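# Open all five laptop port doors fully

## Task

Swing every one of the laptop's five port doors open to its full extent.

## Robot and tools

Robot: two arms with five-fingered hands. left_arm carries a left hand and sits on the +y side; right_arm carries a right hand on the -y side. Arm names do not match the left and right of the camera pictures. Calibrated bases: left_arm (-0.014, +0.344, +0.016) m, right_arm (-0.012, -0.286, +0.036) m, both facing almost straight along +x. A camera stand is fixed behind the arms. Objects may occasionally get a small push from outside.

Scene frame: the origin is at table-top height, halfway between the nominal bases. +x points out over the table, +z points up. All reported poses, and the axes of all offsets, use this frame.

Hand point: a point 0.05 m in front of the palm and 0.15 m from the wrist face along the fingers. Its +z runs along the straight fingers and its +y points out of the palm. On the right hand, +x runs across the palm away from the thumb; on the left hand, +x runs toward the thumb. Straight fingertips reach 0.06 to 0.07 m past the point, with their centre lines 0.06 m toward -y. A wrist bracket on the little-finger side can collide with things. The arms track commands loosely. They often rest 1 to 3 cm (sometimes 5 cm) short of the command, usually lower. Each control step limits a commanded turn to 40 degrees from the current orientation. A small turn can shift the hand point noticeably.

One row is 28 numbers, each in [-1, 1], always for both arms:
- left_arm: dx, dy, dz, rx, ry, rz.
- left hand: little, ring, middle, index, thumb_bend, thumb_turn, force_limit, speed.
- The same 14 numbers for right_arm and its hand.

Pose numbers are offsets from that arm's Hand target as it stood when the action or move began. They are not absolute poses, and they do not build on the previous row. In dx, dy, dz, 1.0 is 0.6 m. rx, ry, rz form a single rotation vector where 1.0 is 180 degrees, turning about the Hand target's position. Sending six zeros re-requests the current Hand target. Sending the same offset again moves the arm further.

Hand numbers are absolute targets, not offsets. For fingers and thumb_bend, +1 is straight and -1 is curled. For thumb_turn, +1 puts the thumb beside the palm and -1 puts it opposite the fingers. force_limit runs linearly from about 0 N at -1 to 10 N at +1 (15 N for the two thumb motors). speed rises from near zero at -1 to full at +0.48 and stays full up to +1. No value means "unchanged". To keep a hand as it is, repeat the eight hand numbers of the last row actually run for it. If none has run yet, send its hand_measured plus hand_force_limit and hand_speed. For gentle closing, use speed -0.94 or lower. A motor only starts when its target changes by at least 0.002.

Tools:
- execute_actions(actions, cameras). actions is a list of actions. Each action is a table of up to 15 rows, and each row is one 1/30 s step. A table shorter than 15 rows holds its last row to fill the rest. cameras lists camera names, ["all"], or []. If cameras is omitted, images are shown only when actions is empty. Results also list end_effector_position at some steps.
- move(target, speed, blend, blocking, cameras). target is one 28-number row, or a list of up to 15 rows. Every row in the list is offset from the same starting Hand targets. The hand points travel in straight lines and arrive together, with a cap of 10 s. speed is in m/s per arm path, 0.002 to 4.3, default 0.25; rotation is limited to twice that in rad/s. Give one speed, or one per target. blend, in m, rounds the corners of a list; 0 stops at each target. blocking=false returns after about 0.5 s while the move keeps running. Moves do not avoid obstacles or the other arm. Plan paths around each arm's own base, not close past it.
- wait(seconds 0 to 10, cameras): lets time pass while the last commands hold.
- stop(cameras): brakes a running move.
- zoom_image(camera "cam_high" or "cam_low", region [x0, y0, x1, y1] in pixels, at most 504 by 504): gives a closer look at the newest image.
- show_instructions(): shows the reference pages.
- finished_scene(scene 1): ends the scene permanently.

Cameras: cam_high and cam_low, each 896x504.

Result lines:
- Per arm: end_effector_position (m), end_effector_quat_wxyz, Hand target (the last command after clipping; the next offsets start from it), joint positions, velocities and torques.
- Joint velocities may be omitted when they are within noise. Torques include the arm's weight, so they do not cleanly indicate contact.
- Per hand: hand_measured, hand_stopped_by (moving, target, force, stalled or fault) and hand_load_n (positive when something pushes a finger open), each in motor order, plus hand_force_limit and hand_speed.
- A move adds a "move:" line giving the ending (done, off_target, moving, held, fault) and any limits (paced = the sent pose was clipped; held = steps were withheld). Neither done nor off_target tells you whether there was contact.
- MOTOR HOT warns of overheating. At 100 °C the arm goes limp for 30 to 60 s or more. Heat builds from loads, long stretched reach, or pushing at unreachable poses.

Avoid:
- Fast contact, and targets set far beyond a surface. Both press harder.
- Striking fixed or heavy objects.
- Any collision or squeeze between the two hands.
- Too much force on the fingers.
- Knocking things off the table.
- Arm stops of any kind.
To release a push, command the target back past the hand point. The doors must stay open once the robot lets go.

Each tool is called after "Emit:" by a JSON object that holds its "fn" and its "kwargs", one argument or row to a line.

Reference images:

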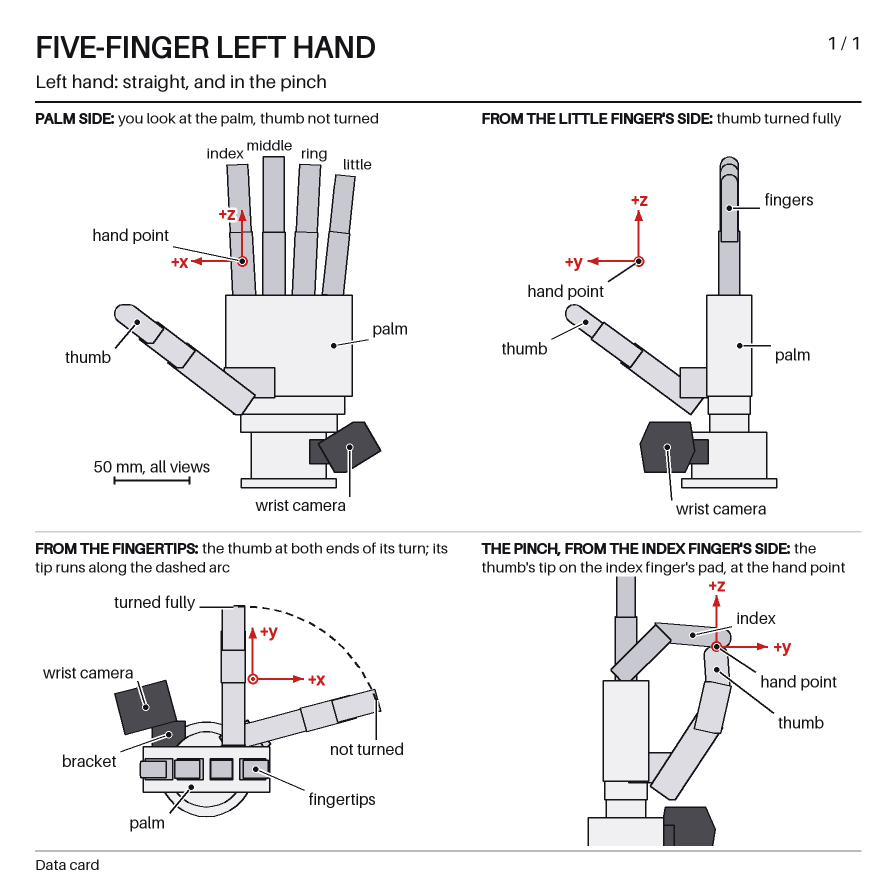

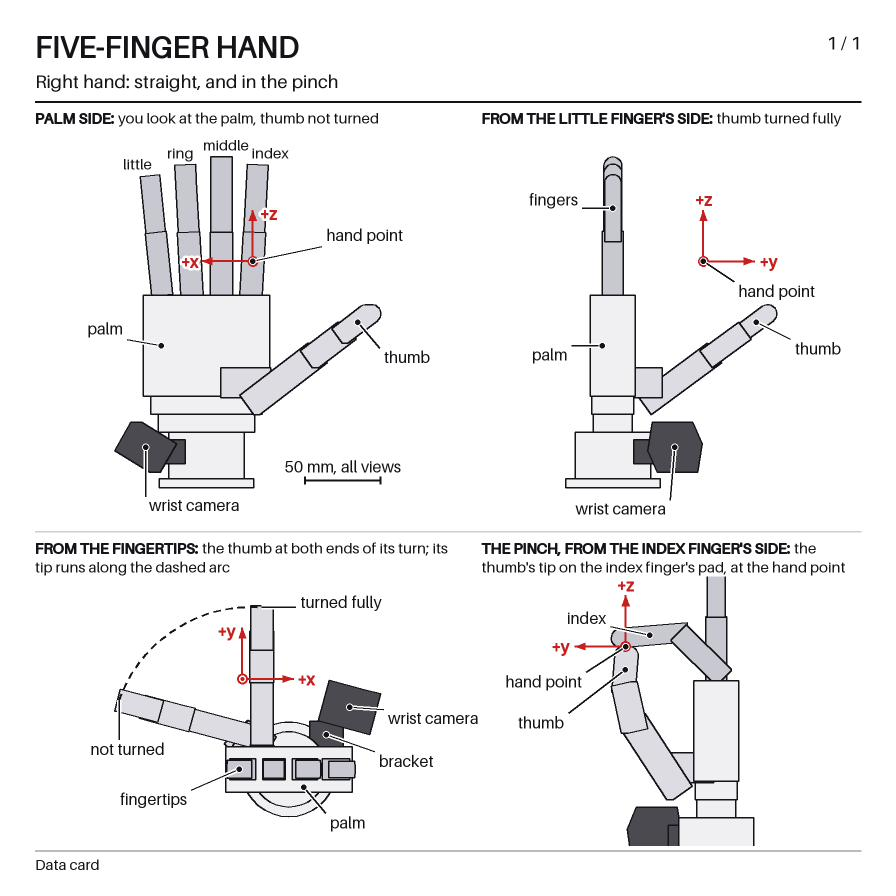

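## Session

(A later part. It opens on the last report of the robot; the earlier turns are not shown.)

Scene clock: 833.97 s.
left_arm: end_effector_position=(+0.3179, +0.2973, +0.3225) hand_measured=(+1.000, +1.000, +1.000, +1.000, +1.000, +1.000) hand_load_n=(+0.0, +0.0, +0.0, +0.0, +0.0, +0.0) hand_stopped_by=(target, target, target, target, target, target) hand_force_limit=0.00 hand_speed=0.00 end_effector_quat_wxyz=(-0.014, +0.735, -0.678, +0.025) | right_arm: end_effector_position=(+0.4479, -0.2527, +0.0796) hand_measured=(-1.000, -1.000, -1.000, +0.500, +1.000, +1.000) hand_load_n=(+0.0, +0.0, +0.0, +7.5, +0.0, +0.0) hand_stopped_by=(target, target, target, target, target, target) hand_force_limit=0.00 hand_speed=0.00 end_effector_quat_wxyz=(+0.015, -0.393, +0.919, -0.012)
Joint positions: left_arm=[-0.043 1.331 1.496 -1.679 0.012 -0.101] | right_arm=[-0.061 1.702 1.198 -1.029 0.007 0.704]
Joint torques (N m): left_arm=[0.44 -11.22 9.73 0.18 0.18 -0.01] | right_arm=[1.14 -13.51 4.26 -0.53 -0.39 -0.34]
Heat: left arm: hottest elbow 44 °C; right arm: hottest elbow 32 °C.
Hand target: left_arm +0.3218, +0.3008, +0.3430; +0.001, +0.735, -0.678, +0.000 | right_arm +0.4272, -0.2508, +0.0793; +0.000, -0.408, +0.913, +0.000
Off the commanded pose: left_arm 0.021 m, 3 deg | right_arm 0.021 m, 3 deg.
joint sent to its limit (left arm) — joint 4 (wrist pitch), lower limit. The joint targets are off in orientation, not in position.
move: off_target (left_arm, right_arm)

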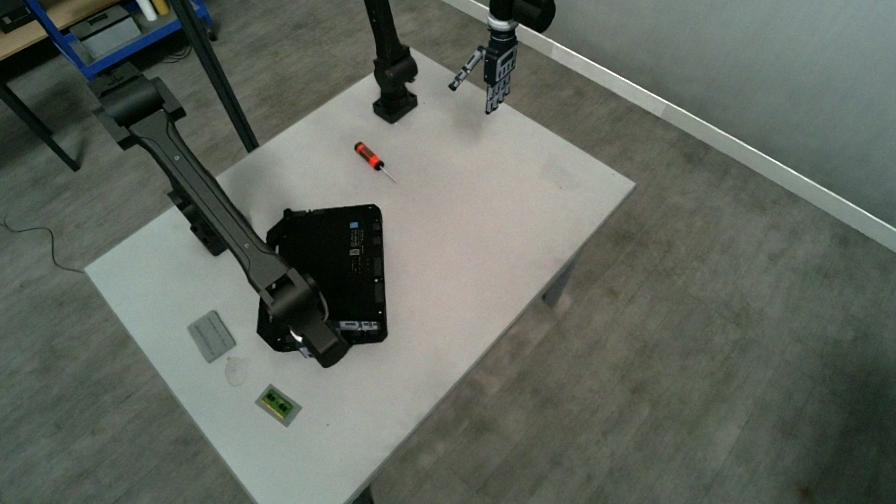

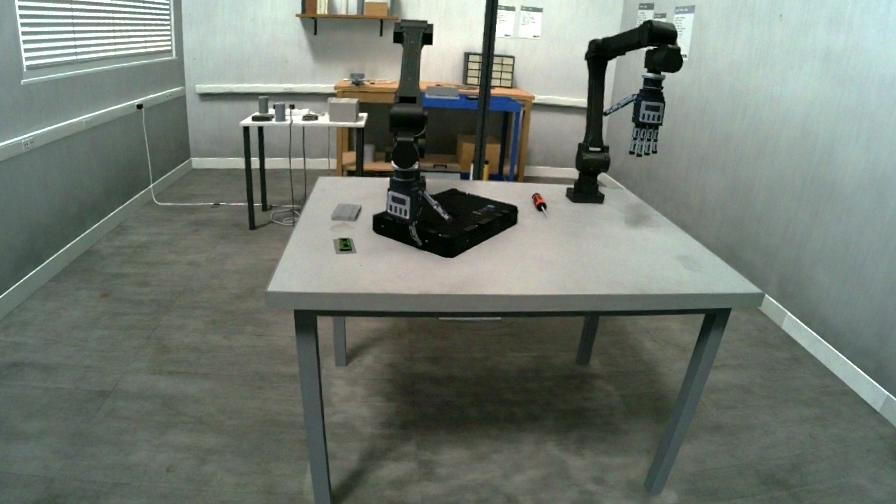

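Emit:
{"fn": "move", "kwargs": {
  "target": [
    [0,0,0,0,0,0, 1, 1, 1, 1, 1, 1, 0, 0, 0.012,-0.0107,0.015,0,0,0,-1,-1,-1,0.5,1,1,0,0],
    [0,0,0,0,0,0, 1, 1, 1, 1, 1, 1, 0, 0, 0.0675,0.0515,0.015,0,0,0,-1,-1,-1,0.5,1,1,0,0]
  ],
  "speed": 0.05,
  "cameras": ["cam_low"]
}}

Emit:
{"fn": "zoom_image", "kwargs": {
  "camera": "cam_low",
  "region": [386, 185, 466, 265]
}}

Scene clock: 850.87 s.
left_arm: end_effector_position=(+0.3179, +0.2973, +0.3225) hand_measured=(+1.000, +1.000, +1.000, +1.000, +1.000, +1.000) hand_load_n=(+0.0, +0.0, +0.0, +0.0, +0.0, +0.0) hand_stopped_by=(target, target, target, target, target, target) hand_force_limit=0.00 hand_speed=0.00 end_effector_quat_wxyz=(-0.014, +0.735, -0.678, +0.025) | right_arm: end_effector_position=(+0.4606, -0.2402, +0.0840) hand_measured=(-1.000, -1.000, -1.000, +0.500, +1.000, +1.000) hand_load_n=(+0.0, +0.0, +0.0, +4.5, +0.0, +0.0) hand_stopped_by=(target, target, target, target, target, target) hand_force_limit=0.00 hand_speed=0.00 end_effector_quat_wxyz=(-0.002, -0.395, +0.919, -0.010)
Joint positions: left_arm=[-0.043 1.331 1.496 -1.679 0.012 -0.101] | right_arm=[-0.029 1.746 1.272 -1.092 0.02 0.731]
Joint torques (N m): left_arm=[0.62 -10.99 9.81 0.38 0.19 -0.02] | right_arm=[3.6 -11.81 9.72 -0.34 -0.93 -0.04]
Heat: left arm: hottest elbow 44 °C; right arm: hottest elbow 32 °C.
Hand target: left_arm +0.3218, +0.3008, +0.3430; +0.001, +0.735, -0.678, +0.000 | right_arm +0.4676, -0.2198, +0.0882; +0.000, -0.408, +0.913, +0.000
Off the commanded pose: left_arm 0.021 m, 3 deg | right_arm 0.022 m, 2 deg.
joint sent to its limit (left arm) — joint 4 (wrist pitch), lower limit. The joint targets are off in orientation, not in position.
move: off_target (left_arm, right_arm)
Images, in order (width x height): cam_low 896x504.

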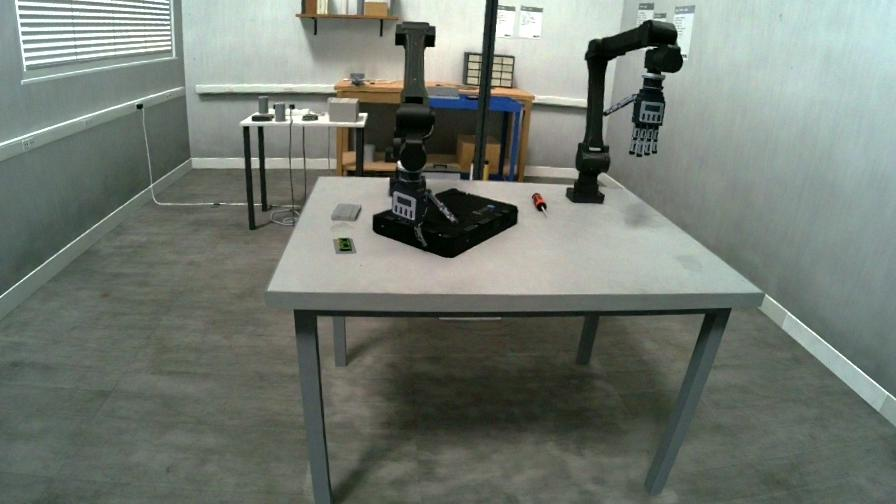

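Scaled by 6.300 from the camera's 896x504 image, which has a finer 1280x720 frame.

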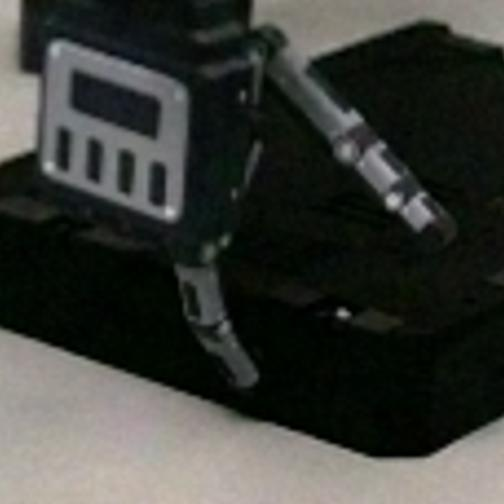

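Emit:
{"fn": "move", "kwargs": {
  "target": [0,0,0,0,0,0, 1, 1, 1, 1, 1, 1, 0, 0, 0.0333,0.0373,0,0,0,0,-1,-1,-1,0.5,1,1,0,0],
  "speed": 0.05,
  "cameras": ["cam_low"]
}}

Emit:
{"fn": "zoom_image", "kwargs": {
  "camera": "cam_low",
  "region": [386, 185, 466, 265]
}}

Scene clock: 874.17 s.
left_arm: end_effector_position=(+0.3179, +0.2973, +0.3225) hand_measured=(+1.000, +1.000, +1.000, +1.000, +1.000, +1.000) hand_load_n=(+0.0, +0.0, +0.0, +0.0, +0.0, +0.0) hand_stopped_by=(target, target, target, target, target, target) hand_force_limit=0.00 hand_speed=0.00 end_effector_quat_wxyz=(-0.014, +0.735, -0.678, +0.025) | right_arm: end_effector_position=(+0.4800, -0.2182, +0.0836) hand_measured=(-1.000, -1.000, -1.000, +0.500, +1.000, +1.000) hand_load_n=(+0.0, +0.0, +0.0, +4.0, +0.0, +0.0) hand_stopped_by=(target, target, target, target, target, target) hand_force_limit=0.00 hand_speed=0.00 end_effector_quat_wxyz=(-0.004, -0.396, +0.918, -0.010)
Joint positions: left_arm=[-0.043 1.331 1.496 -1.679 0.012 -0.101] | right_arm=[0.015 1.794 1.339 -1.116 0.021 0.773]
Joint torques (N m): left_arm=[0.38 -10.58 9.89 0.18 0.17 -0.03] | right_arm=[3.43 -12.45 9.92 -0.28 -0.93 -0.07]
Heat: left arm: hottest elbow 44 °C; right arm: hottest elbow 33 °C.
Hand target: left_arm +0.3218, +0.3008, +0.3430; +0.001, +0.735, -0.678, +0.000 | right_arm +0.4876, -0.1975, +0.0883; +0.000, -0.408, +0.913, +0.000
Off the commanded pose: left_arm 0.021 m, 3 deg | right_arm 0.023 m, 2 deg.
joint sent to its limit (left arm) — joint 4 (wrist pitch), lower limit. The joint targets are off in orientation, not in position.
move: off_target (left_arm, right_arm)
Images, in order (width x height): cam_low 896x504.

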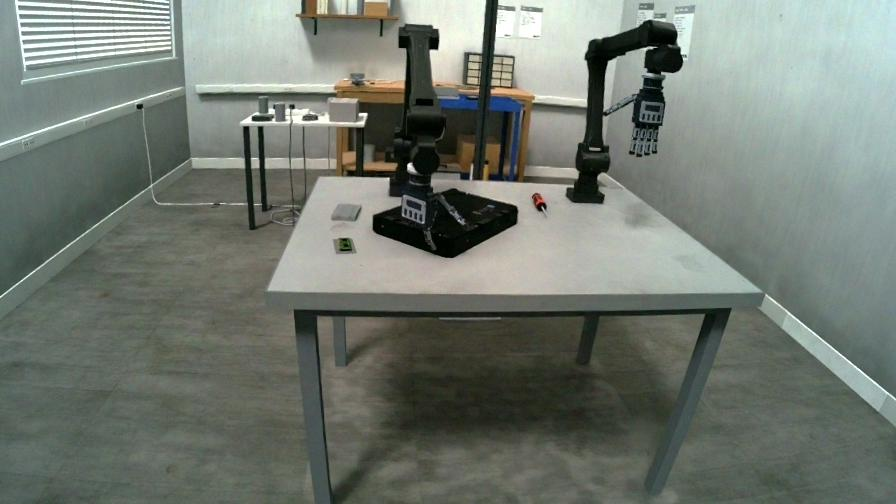

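Scaled by 6.300 from the camera's 896x504 image, which has a finer 1280x720 frame.

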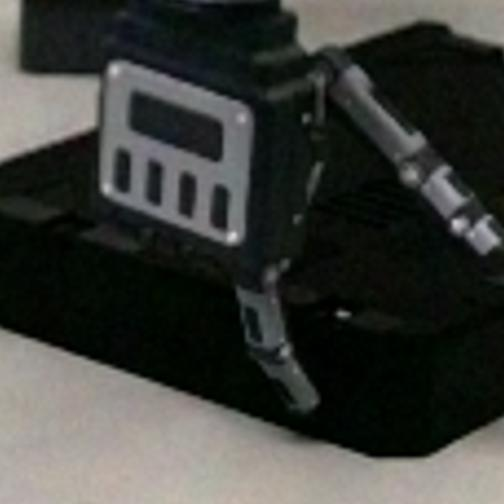

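Emit:
{"fn": "move", "kwargs": {
  "target": [0,0,0,0,0,0, 1, 1, 1, 1, 1, 1, 0, 0, 0.07,-0.04,0,0,0,0,-1,-1,-1,0.5,1,1,0,0],
  "speed": 0.1,
  "cameras": ["cam_low"]
}}

Emit:
{"fn": "zoom_image", "kwargs": {
  "camera": "cam_low",
  "region": [386, 185, 466, 265]
}}

Scene clock: 888.10 s.
left_arm: end_effector_position=(+0.3179, +0.2973, +0.3225) hand_measured=(+1.000, +1.000, +1.000, +1.000, +1.000, +1.000) hand_load_n=(+0.0, +0.0, -0.5, +0.0, +0.0, +0.0) hand_stopped_by=(target, target, target, target, target, target) hand_force_limit=0.00 hand_speed=0.00 end_effector_quat_wxyz=(-0.014, +0.735, -0.678, +0.025) | right_arm: end_effector_position=(+0.5151, -0.2173, +0.0819) hand_measured=(-1.000, -1.000, -1.000, +0.500, +1.000, +1.000) hand_load_n=(+0.0, +0.0, +0.0, +0.0, +0.0, +0.0) hand_stopped_by=(target, target, target, target, target, target) hand_force_limit=0.00 hand_speed=0.00 end_effector_quat_wxyz=(-0.008, -0.408, +0.913, +0.002)
Joint positions: left_arm=[-0.043 1.331 1.496 -1.679 0.012 -0.101] | right_arm=[0.01 1.895 1.48 -1.172 0.003 0.741]
Joint torques (N m): left_arm=[0.44 -10.58 9.7 0.14 0.19 0.02] | right_arm=[-0.26 -14.04 10.69 0.03 -0.15 -0.16]
Heat: left arm: hottest elbow 44 °C; right arm: hottest elbow 34 °C.
Hand target: left_arm +0.3218, +0.3008, +0.3430; +0.001, +0.735, -0.678, +0.000 | right_arm +0.5296, -0.2215, +0.0882; +0.000, -0.408, +0.913, +0.000
Off the commanded pose: left_arm 0.021 m, 3 deg | right_arm 0.016 m, 1 deg.
joint sent to its limit (left arm) — joint 4 (wrist pitch), lower limit. The joint targets are off in orientation, not in position.
move: off_target (left_arm, right_arm)
Images, in order (width x height): cam_low 896x504.

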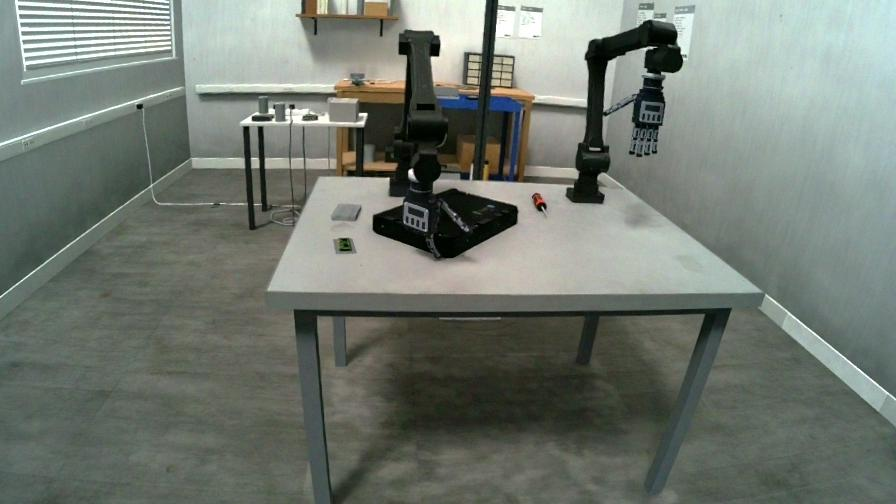

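Scaled by 6.300 from the camera's 896x504 image, which has a finer 1280x720 frame.

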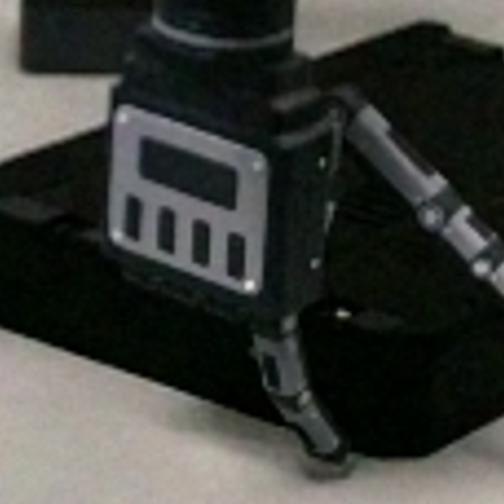

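Emit:
{"fn": "move", "kwargs": {
  "target": [0,0,0,0,0,0, 1, 1, 1, 1, 1, 1, 0, 0, 0.05,0.1,0.2,0,0,0,-1,-1,-1,0.5,1,1,0,0],
  "speed": 0.15,
  "cameras": ["cam_low", "cam_high"]
}}

Emit:
{"fn": "zoom_image", "kwargs": {
  "camera": "cam_low",
  "region": [370, 185, 470, 265]
}}

Emit:
{"fn": "zoom_image", "kwargs": {
  "camera": "cam_high",
  "region": [250, 280, 400, 380]
}}

Scene clock: 898.03 s.
left_arm: end_effector_position=(+0.3179, +0.2973, +0.3225) hand_measured=(+1.000, +1.000, +1.000, +1.000, +1.000, +1.000) hand_load_n=(+0.5, +0.0, +0.0, +0.0, +0.0, +0.0) hand_stopped_by=(target, target, target, target, target, target) hand_force_limit=0.00 hand_speed=0.00 end_effector_quat_wxyz=(-0.014, +0.735, -0.678, +0.025) | right_arm: end_effector_position=(+0.5480, -0.1661, +0.1976) hand_measured=(-1.000, -1.000, -1.000, +0.500, +1.000, +1.000) hand_load_n=(+0.0, +0.0, +0.0, +0.0, +0.0, +0.0) hand_stopped_by=(target, target, target, target, target, target) hand_force_limit=0.00 hand_speed=0.00 end_effector_quat_wxyz=(-0.012, -0.409, +0.913, +0.004)
Joint positions: left_arm=[-0.043 1.331 1.496 -1.679 0.012 -0.101] | right_arm=[0.096 1.916 1.824 -1.504 0 0.826]
Joint torques (N m): left_arm=[0.21 -10.64 9.69 0.28 0.16 0.02] | right_arm=[1.67 -15.21 11.73 -0.01 -0.05 -0.02]
Heat: left arm: hottest elbow 44 °C; right arm: hottest elbow 34 °C.
Hand target: left_arm +0.3218, +0.3008, +0.3430; +0.001, +0.735, -0.678, +0.000 | right_arm +0.5595, -0.1614, +0.2083; +0.000, -0.408, +0.913, +0.000
Off the commanded pose: left_arm 0.021 m, 3 deg | right_arm 0.016 m, 1 deg.
joint sent to its limit (left arm) — joint 4 (wrist pitch), lower limit. The joint targets are off in orientation, not in position.
move: off_target (left_arm, right_arm)

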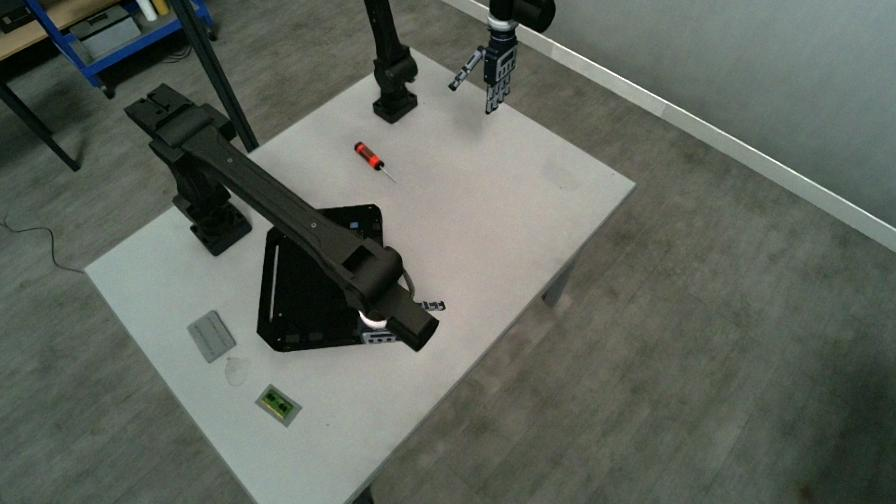

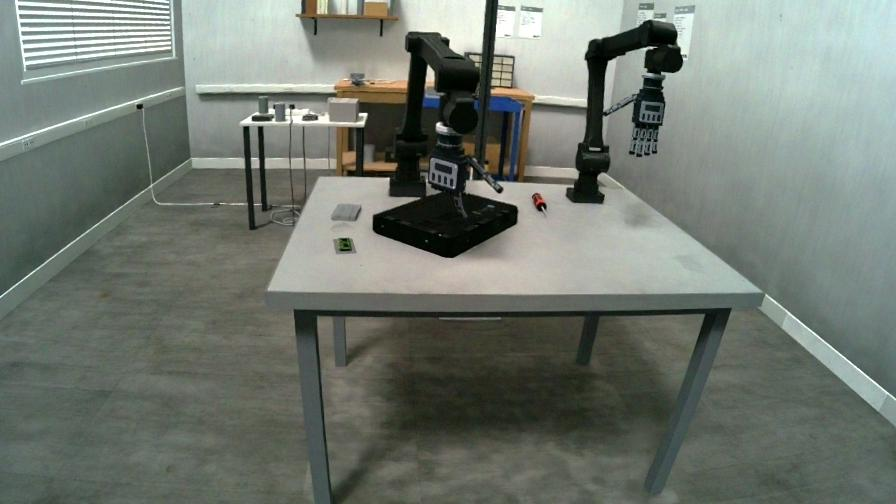

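Scaled by 5.040 from the camera's 896x504 image, which has a finer 1280x720 frame.

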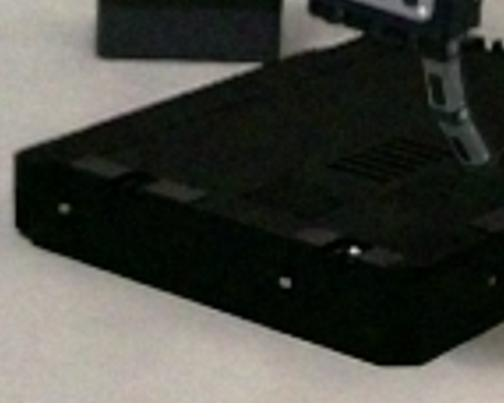

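Scaled by 3.360 from the camera's 896x504 image, which has a finer 1280x720 frame.

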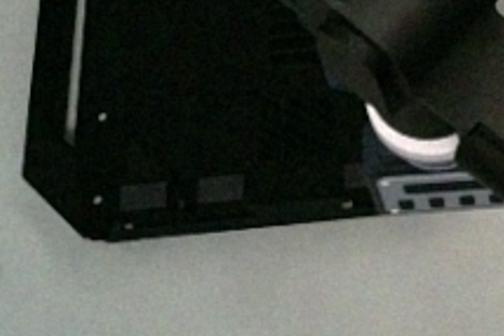

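Emit:
{"fn": "zoom_image", "kwargs": {
  "camera": "cam_low",
  "region": [455, 200, 520, 255]
}}

Emit:
{"fn": "zoom_image", "kwargs": {
  "camera": "cam_low",
  "region": [472, 205, 502, 240]
}}

Emit:
{"fn": "zoom_image", "kwargs": {
  "camera": "cam_low",
  "region": [495, 200, 525, 230]
}}

Scaled by 7.754 from the camera's 896x504 image, which has a finer 1280x720 frame.

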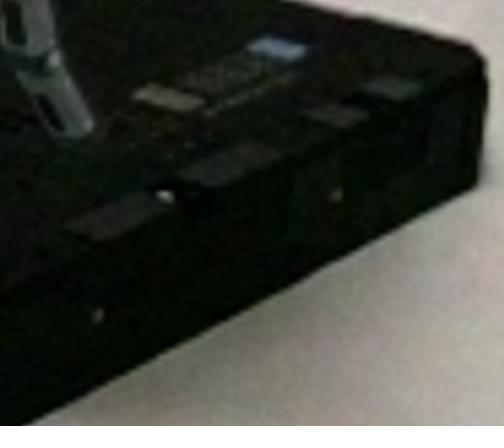

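Scaled by 14.400 from the camera's 896x504 image, which has a finer 1280x720 frame.

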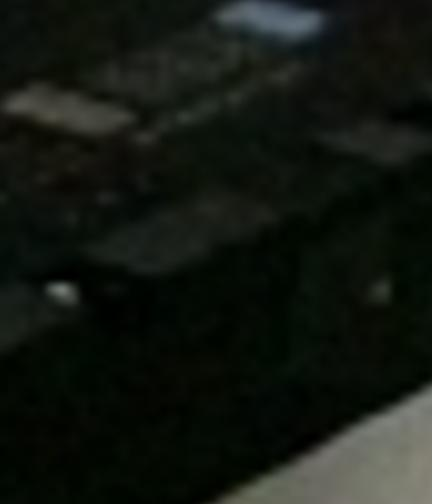

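Scaled by 16.800 from the camera's 896x504 image, which has a finer 1280x720 frame.

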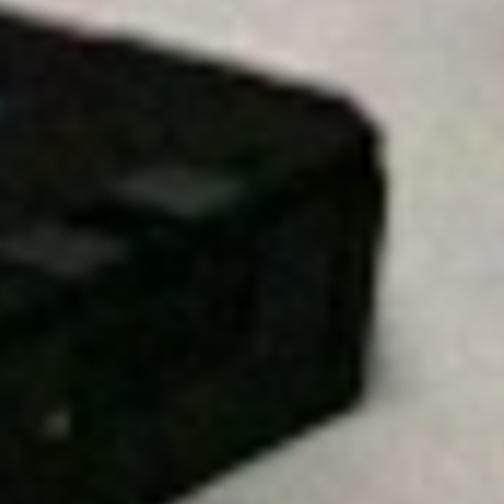

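Emit:
{"fn": "move", "kwargs": {
  "target": [0,0,0,0,0,0, 1, 1, 1, 1, 1, 1, 0, 0, -0.125,-0.104,-0.1377,0,0,0,-1,-1,-1,0.5,1,1,0,0],
  "speed": 0.15,
  "cameras": ["cam_low"]
}}

Emit:
{"fn": "zoom_image", "kwargs": {
  "camera": "cam_low",
  "region": [386, 185, 466, 265]
}}

Scene clock: 973.33 s.
left_arm: end_effector_position=(+0.3179, +0.2973, +0.3225) hand_measured=(+1.000, +1.000, +1.000, +1.000, +1.000, +1.000) hand_load_n=(+0.0, +0.0, +0.0, +0.0, +0.0, +0.0) hand_stopped_by=(target, target, target, target, target, target) hand_force_limit=0.00 hand_speed=0.00 end_effector_quat_wxyz=(-0.014, +0.735, -0.678, +0.025) | right_arm: end_effector_position=(+0.4844, -0.2175, +0.1176) hand_measured=(-1.000, -1.000, -1.000, +0.500, +1.000, +1.000) hand_load_n=(+0.0, +0.0, +0.0, -1.0, +0.0, +0.0) hand_stopped_by=(target, target, target, target, target, target) hand_force_limit=0.00 hand_speed=0.00 end_effector_quat_wxyz=(-0.009, -0.407, +0.913, +0.006)
Joint positions: left_arm=[-0.043 1.331 1.496 -1.679 0.012 -0.101] | right_arm=[0.008 1.79 1.423 -1.227 -0.004 0.741]
Joint torques (N m): left_arm=[-0.03 -10.64 9.73 0.24 0.18 -0.02] | right_arm=[0.26 -15.15 6.63 0.47 0.14 -0.21]
Heat: left arm: hottest elbow 45 °C; right arm: hottest elbow 36 °C.
Hand target: left_arm +0.3218, +0.3008, +0.3430; +0.001, +0.735, -0.678, +0.000 | right_arm +0.4845, -0.2238, +0.1257; +0.000, -0.408, +0.913, +0.000
Off the commanded pose: left_arm 0.021 m, 3 deg | right_arm 0.010 m, 1 deg.
joint sent to its limit (left arm) — joint 4 (wrist pitch), lower limit. The joint targets are off in orientation, not in position.
move: off_target (left_arm)
Images, in order (width x height): cam_low 896x504.

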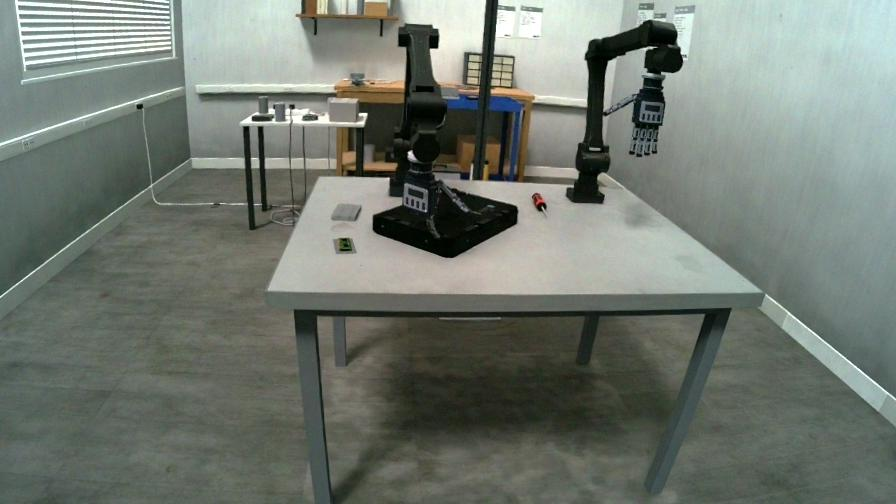

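Scaled by 6.300 from the camera's 896x504 image, which has a finer 1280x720 frame.

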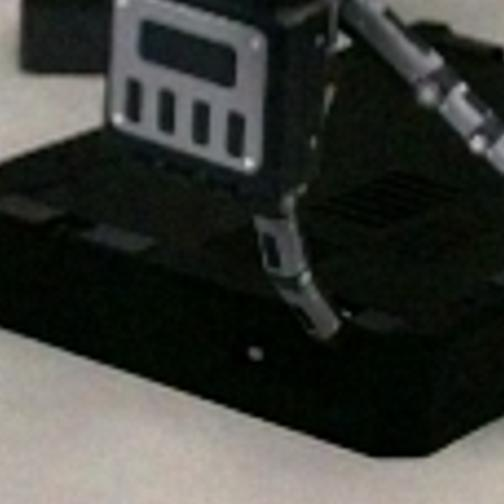

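Emit:
{"fn": "move", "kwargs": {
  "target": [
    [0,0,0,0,0,0, 1, 1, 1, 1, 1, 1, 0, 0, -0.0222,-0.0248,0,0,0,0,-1,-1,-1,0.5,1,1,0,0],
    [0,0,0,0,0,0, 1, 1, 1, 1, 1, 1, 0, 0, -0.0372,-0.0115,-0.035,0,0,0,-1,-1,-1,0.5,1,1,0,0],
    [0,0,0,0,0,0, 1, 1, 1, 1, 1, 1, 0, 0, -0.0372,-0.0115,-0.075,0,0,0,-1,-1,-1,0.5,1,1,0,0]
  ],
  "speed": 0.05,
  "cameras": ["cam_low"]
}}

Emit:
{"fn": "zoom_image", "kwargs": {
  "camera": "cam_low",
  "region": [386, 185, 466, 265]
}}

Scene clock: 990.23 s.
left_arm: end_effector_position=(+0.3179, +0.2973, +0.3225) hand_measured=(+1.000, +1.000, +1.000, +1.000, +1.000, +1.000) hand_load_n=(+0.0, +0.0, +0.0, +0.0, +0.0, +0.0) hand_stopped_by=(target, target, target, target, target, target) hand_force_limit=0.00 hand_speed=0.00 end_effector_quat_wxyz=(-0.014, +0.735, -0.678, +0.025) | right_arm: end_effector_position=(+0.4681, -0.2304, +0.0918) hand_measured=(-1.000, -1.000, -1.000, +0.500, +1.000, +1.000) hand_load_n=(+0.0, +0.0, +0.0, +1.5, +0.0, +0.0) hand_stopped_by=(target, target, target, target, target, target) hand_force_limit=0.00 hand_speed=0.00 end_effector_quat_wxyz=(+0.012, -0.402, +0.916, -0.006)
Joint positions: left_arm=[-0.043 1.331 1.496 -1.679 0.012 -0.101] | right_arm=[-0.016 1.743 1.289 -1.089 0.001 0.729]
Joint torques (N m): left_arm=[-0.09 -11.22 9.87 0.24 0.17 0.05] | right_arm=[0.79 -11.69 6.23 0.36 -0.09 -0.21]
Heat: left arm: hottest elbow 45 °C; right arm: hottest elbow 35 °C.
Hand target: left_arm +0.3218, +0.3008, +0.3430; +0.001, +0.735, -0.678, +0.000 | right_arm +0.4623, -0.2308, +0.0807; +0.000, -0.408, +0.913, +0.000
Off the commanded pose: left_arm 0.021 m, 3 deg | right_arm 0.013 m, 2 deg.
joint sent to its limit (left arm) — joint 4 (wrist pitch), lower limit. The joint targets are off in orientation, not in position.
move: off_target (left_arm, right_arm)
Images, in order (width x height): cam_low 896x504.

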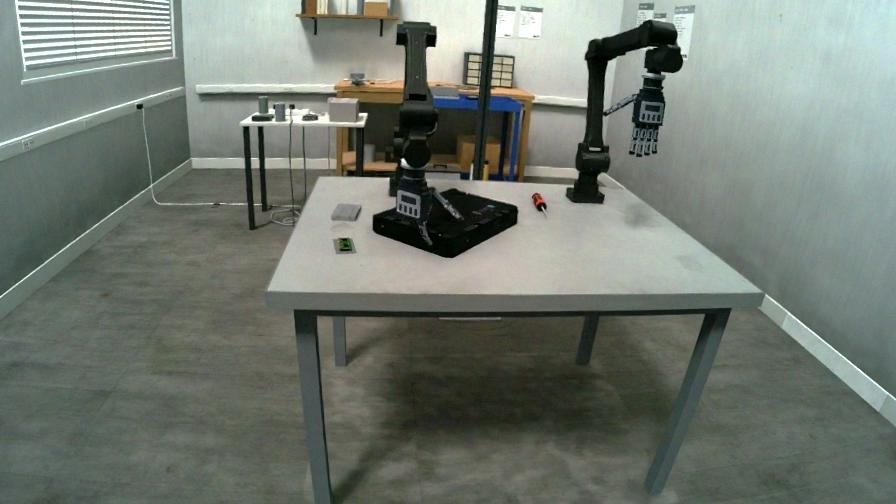

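Scaled by 6.300 from the camera's 896x504 image, which has a finer 1280x720 frame.

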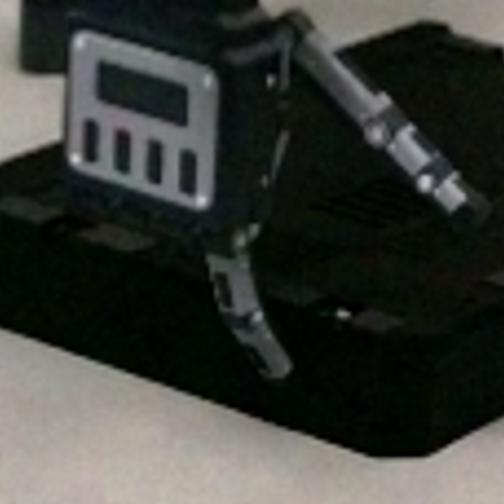

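Emit:
{"fn": "move", "kwargs": {
  "target": [0,0,0,0,0,0, 1, 1, 1, 1, 1, 1, 0, 0, 0,0,-0.03,0,0,0,-1,-1,-1,0.5,1,1,0,0],
  "speed": 0.05,
  "cameras": ["cam_low"]
}}

Emit:
{"fn": "zoom_image", "kwargs": {
  "camera": "cam_low",
  "region": [386, 185, 466, 265]
}}

Scene clock: 1002.10 s.
left_arm: end_effector_position=(+0.3179, +0.2973, +0.3225) hand_measured=(+1.000, +1.000, +1.000, +1.000, +1.000, +1.000) hand_load_n=(+0.0, +0.0, +0.0, +0.0, +0.0, +0.0) hand_stopped_by=(target, target, target, target, target, target) hand_force_limit=0.00 hand_speed=0.00 end_effector_quat_wxyz=(-0.014, +0.735, -0.678, +0.025) | right_arm: end_effector_position=(+0.4690, -0.2312, +0.0756) hand_measured=(-1.000, -1.000, -1.000, +0.500, +1.000, +1.000) hand_load_n=(+0.5, +0.0, +0.0, +1.5, +0.0, +0.0) hand_stopped_by=(target, target, target, target, target, target) hand_force_limit=0.00 hand_speed=0.00 end_effector_quat_wxyz=(+0.013, -0.403, +0.915, -0.008)
Joint positions: left_arm=[-0.043 1.331 1.496 -1.679 0.012 -0.101] | right_arm=[-0.016 1.763 1.269 -1.047 0.004 0.727]
Joint torques (N m): left_arm=[0.67 -10.46 9.68 0.21 0.16 0] | right_arm=[0.91 -11.87 5.89 0.54 -0.22 -0.18]
Heat: left arm: hottest elbow 45 °C; right arm: hottest elbow 35 °C.
Hand target: left_arm +0.3218, +0.3008, +0.3430; +0.001, +0.735, -0.678, +0.000 | right_arm +0.4623, -0.2308, +0.0627; +0.000, -0.408, +0.913, +0.000
Off the commanded pose: left_arm 0.021 m, 3 deg | right_arm 0.015 m, 2 deg.
joint sent to its limit (left arm) — joint 4 (wrist pitch), lower limit. The joint targets are off in orientation, not in position.
move: off_target (left_arm, right_arm)
Images, in order (width x height): cam_low 896x504.

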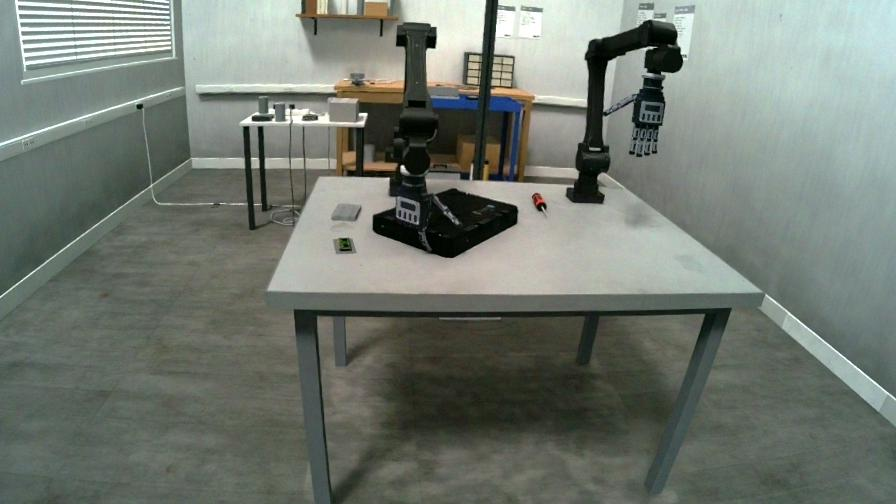

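Scaled by 6.300 from the camera's 896x504 image, which has a finer 1280x720 frame.

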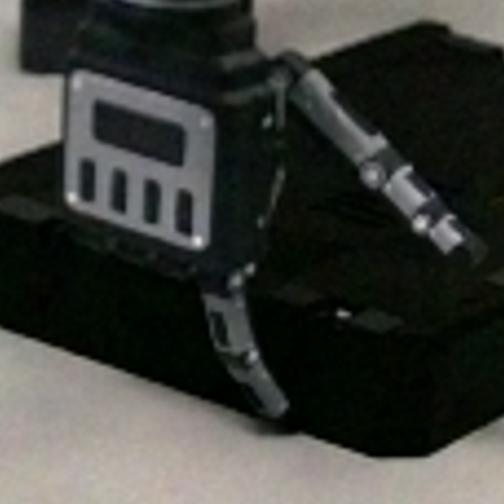

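Emit:
{"fn": "move", "kwargs": {
  "target": [
    [0,0,0,0,0,0, 1, 1, 1, 1, 1, 1, 0, 0, 0,0,0.1,0,0,0,-1,-1,-1,0.5,1,1,0,0]
  ],
  "speed": 0.05,
  "cameras": ["cam_low"]
}}

Emit:
{"fn": "zoom_image", "kwargs": {
  "camera": "cam_low",
  "region": [386, 185, 466, 265]
}}

Scene clock: 1010.57 s.
left_arm: end_effector_position=(+0.3179, +0.2973, +0.3225) hand_measured=(+1.000, +1.000, +1.000, +1.000, +1.000, +1.000) hand_load_n=(+0.0, +0.0, +0.0, +0.0, +0.0, +0.0) hand_stopped_by=(target, target, target, target, target, target) hand_force_limit=0.00 hand_speed=0.00 end_effector_quat_wxyz=(-0.014, +0.735, -0.678, +0.025) | right_arm: end_effector_position=(+0.4625, -0.2379, +0.0988) hand_measured=(-1.000, -1.000, -1.000, +0.500, +1.000, +1.000) hand_load_n=(+0.0, +0.0, +0.0, +8.5, +0.0, +0.0) hand_stopped_by=(target, target, target, target, target, target) hand_force_limit=0.00 hand_speed=0.00 end_effector_quat_wxyz=(-0.008, -0.398, +0.917, -0.005)
Joint positions: left_arm=[-0.043 1.331 1.496 -1.679 0.012 -0.101] | right_arm=[-0.026 1.745 1.311 -1.148 0.015 0.728]
Joint torques (N m): left_arm=[0.44 -10.7 9.78 0.42 0.17 0] | right_arm=[1.73 -15.56 9.25 -1.2 -0.71 -0.22]
Heat: left arm: hottest elbow 45 °C; right arm: hottest elbow 34 °C.
Hand target: left_arm +0.3218, +0.3008, +0.3430; +0.001, +0.735, -0.678, +0.000 | right_arm +0.4624, -0.2308, +0.1227; +0.000, -0.408, +0.913, +0.000
Off the commanded pose: left_arm 0.021 m, 3 deg | right_arm 0.025 m, 2 deg.
joint sent to its limit (left arm) — joint 4 (wrist pitch), lower limit. The joint targets are off in orientation, not in position.
move: off_target (left_arm, right_arm)
Images, in order (width x height): cam_low 896x504.

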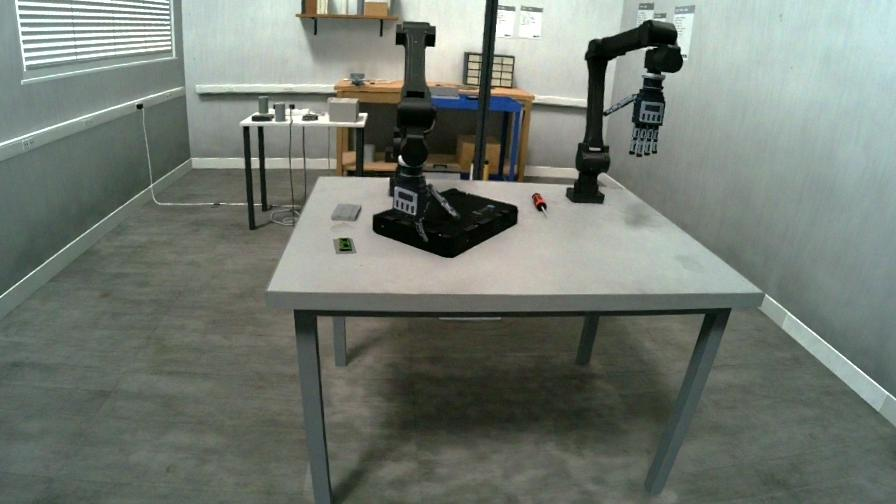

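Scaled by 6.300 from the camera's 896x504 image, which has a finer 1280x720 frame.

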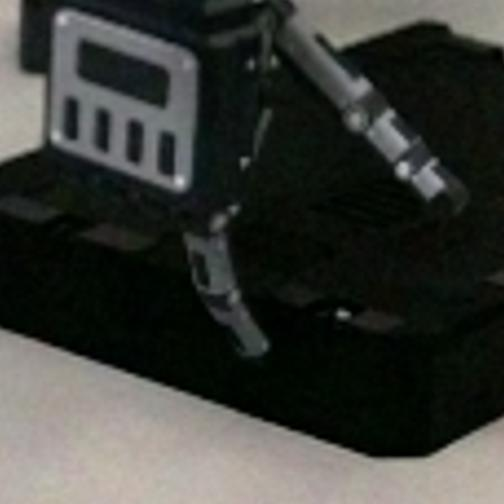

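Emit:
{"fn": "move", "kwargs": {
  "target": [
    [0,0,0,0,0,0, 1, 1, 1, 1, 1, 1, 0, 0, 0.0,0.0,-0.045,0,0,0,-1,-1,-1,0.5,1,1,0,0],
    [0,0,0,0,0,0, 1, 1, 1, 1, 1, 1, 0, 0, 0.06,-0.05,-0.045,0,0,0,-1,-1,-1,0.5,1,1,0,0],
    [0,0,0,0,0,0, 1, 1, 1, 1, 1, 1, 0, 0, 0.16,0.2,0.2,0,0,0,-1,-1,-1,0.5,1,1,0,0]
  ],
  "speed": [0.05,0.1,0.2],
  "cameras": ["cam_low","cam_high"]
}}

Emit:
{"fn": "zoom_image", "kwargs": {
  "camera": "cam_low",
  "region": [386, 185, 466, 265]
}}

Emit:
{"fn": "zoom_image", "kwargs": {
  "camera": "cam_high",
  "region": [250, 280, 400, 380]
}}

Scene clock: 1058.10 s.
left_arm: end_effector_position=(+0.3179, +0.2973, +0.3225) hand_measured=(+1.000, +1.000, +1.000, +1.000, +1.000, +1.000) hand_load_n=(+0.0, +0.0, +0.0, +0.0, +0.0, +0.0) hand_stopped_by=(target, target, target, target, target, target) hand_force_limit=0.00 hand_speed=0.00 end_effector_quat_wxyz=(-0.014, +0.735, -0.678, +0.025) | right_arm: end_effector_position=(+0.5469, -0.1123, +0.2331) hand_measured=(-1.000, -1.000, -1.000, +0.500, +1.000, +1.000) hand_load_n=(+0.0, +0.0, +0.5, +0.0, +0.0, +0.0) hand_stopped_by=(target, target, target, target, target, target) hand_force_limit=0.00 hand_speed=0.00 end_effector_quat_wxyz=(-0.011, -0.412, +0.911, +0.003)
Joint positions: left_arm=[-0.043 1.331 1.496 -1.679 0.012 -0.101] | right_arm=[0.186 1.931 1.939 -1.602 -0.001 0.91]
Joint torques (N m): left_arm=[0.15 -11.16 9.89 0.27 0.14 -0.07] | right_arm=[0.85 -15.27 11.82 -0.05 0 -0.03]
Heat: left arm: hottest elbow 46 °C; right arm: hottest elbow 35 °C.
Hand target: left_arm +0.3218, +0.3008, +0.3430; +0.001, +0.735, -0.678, +0.000 | right_arm +0.5583, -0.1107, +0.2427; +0.000, -0.408, +0.913, +0.000
Off the commanded pose: left_arm 0.021 m, 3 deg | right_arm 0.015 m, 1 deg.
joint sent to its limit (left arm) — joint 4 (wrist pitch), lower limit. The joint targets are off in orientation, not in position.
move: off_target (left_arm, right_arm)

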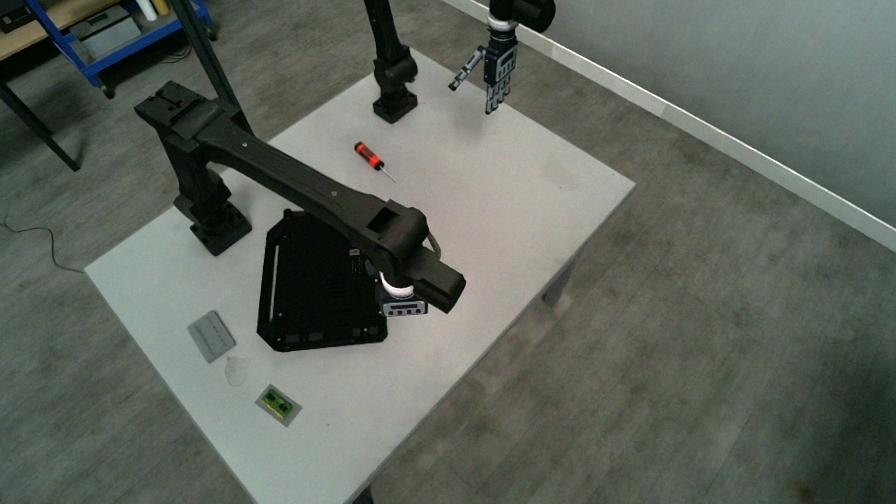

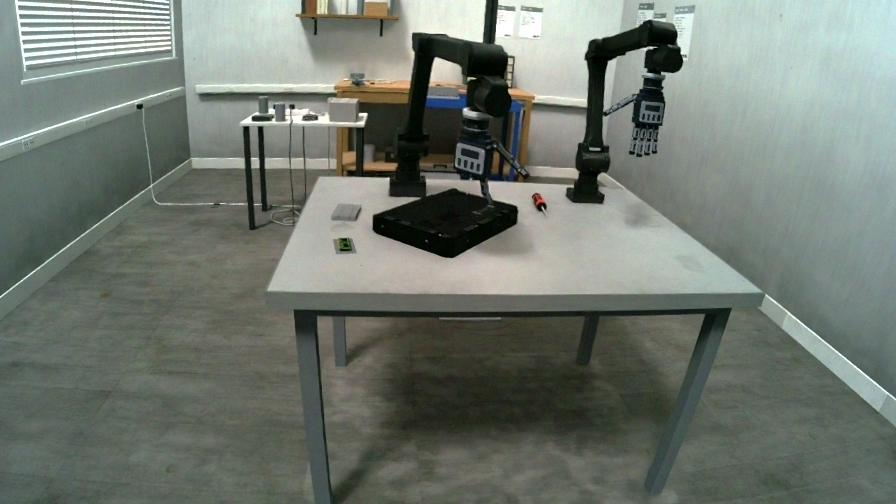

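Scaled by 6.300 from the camera's 896x504 image, which has a finer 1280x720 frame.

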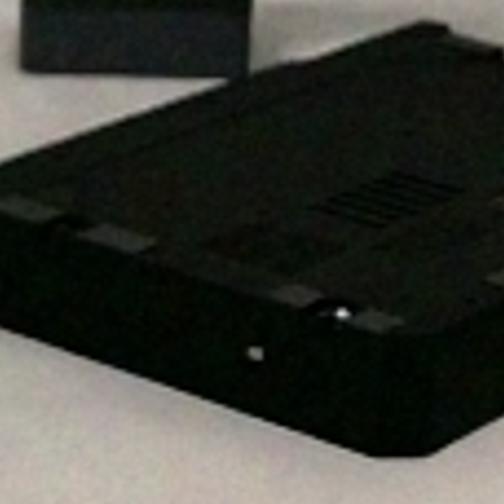

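Scaled by 3.360 from the camera's 896x504 image, which has a finer 1280x720 frame.

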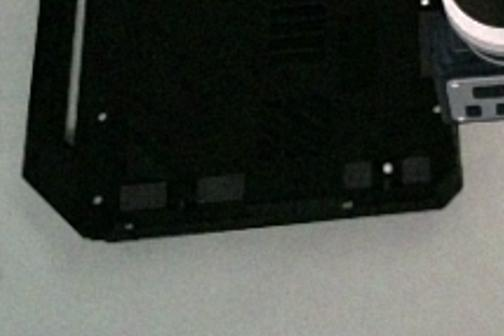

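Emit:
{"fn": "zoom_image", "kwargs": {
  "camera": "cam_high",
  "region": [275, 330, 335, 360]
}}

Emit:
{"fn": "zoom_image", "kwargs": {
  "camera": "cam_high",
  "region": [330, 325, 390, 355]
}}

Scaled by 8.400 from the camera's 896x504 image, which has a finer 1280x720 frame.

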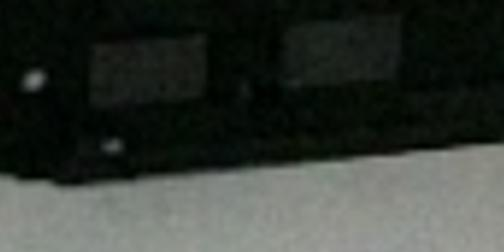

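Scaled by 8.400 from the camera's 896x504 image, which has a finer 1280x720 frame.

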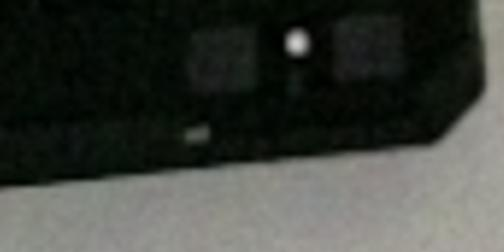

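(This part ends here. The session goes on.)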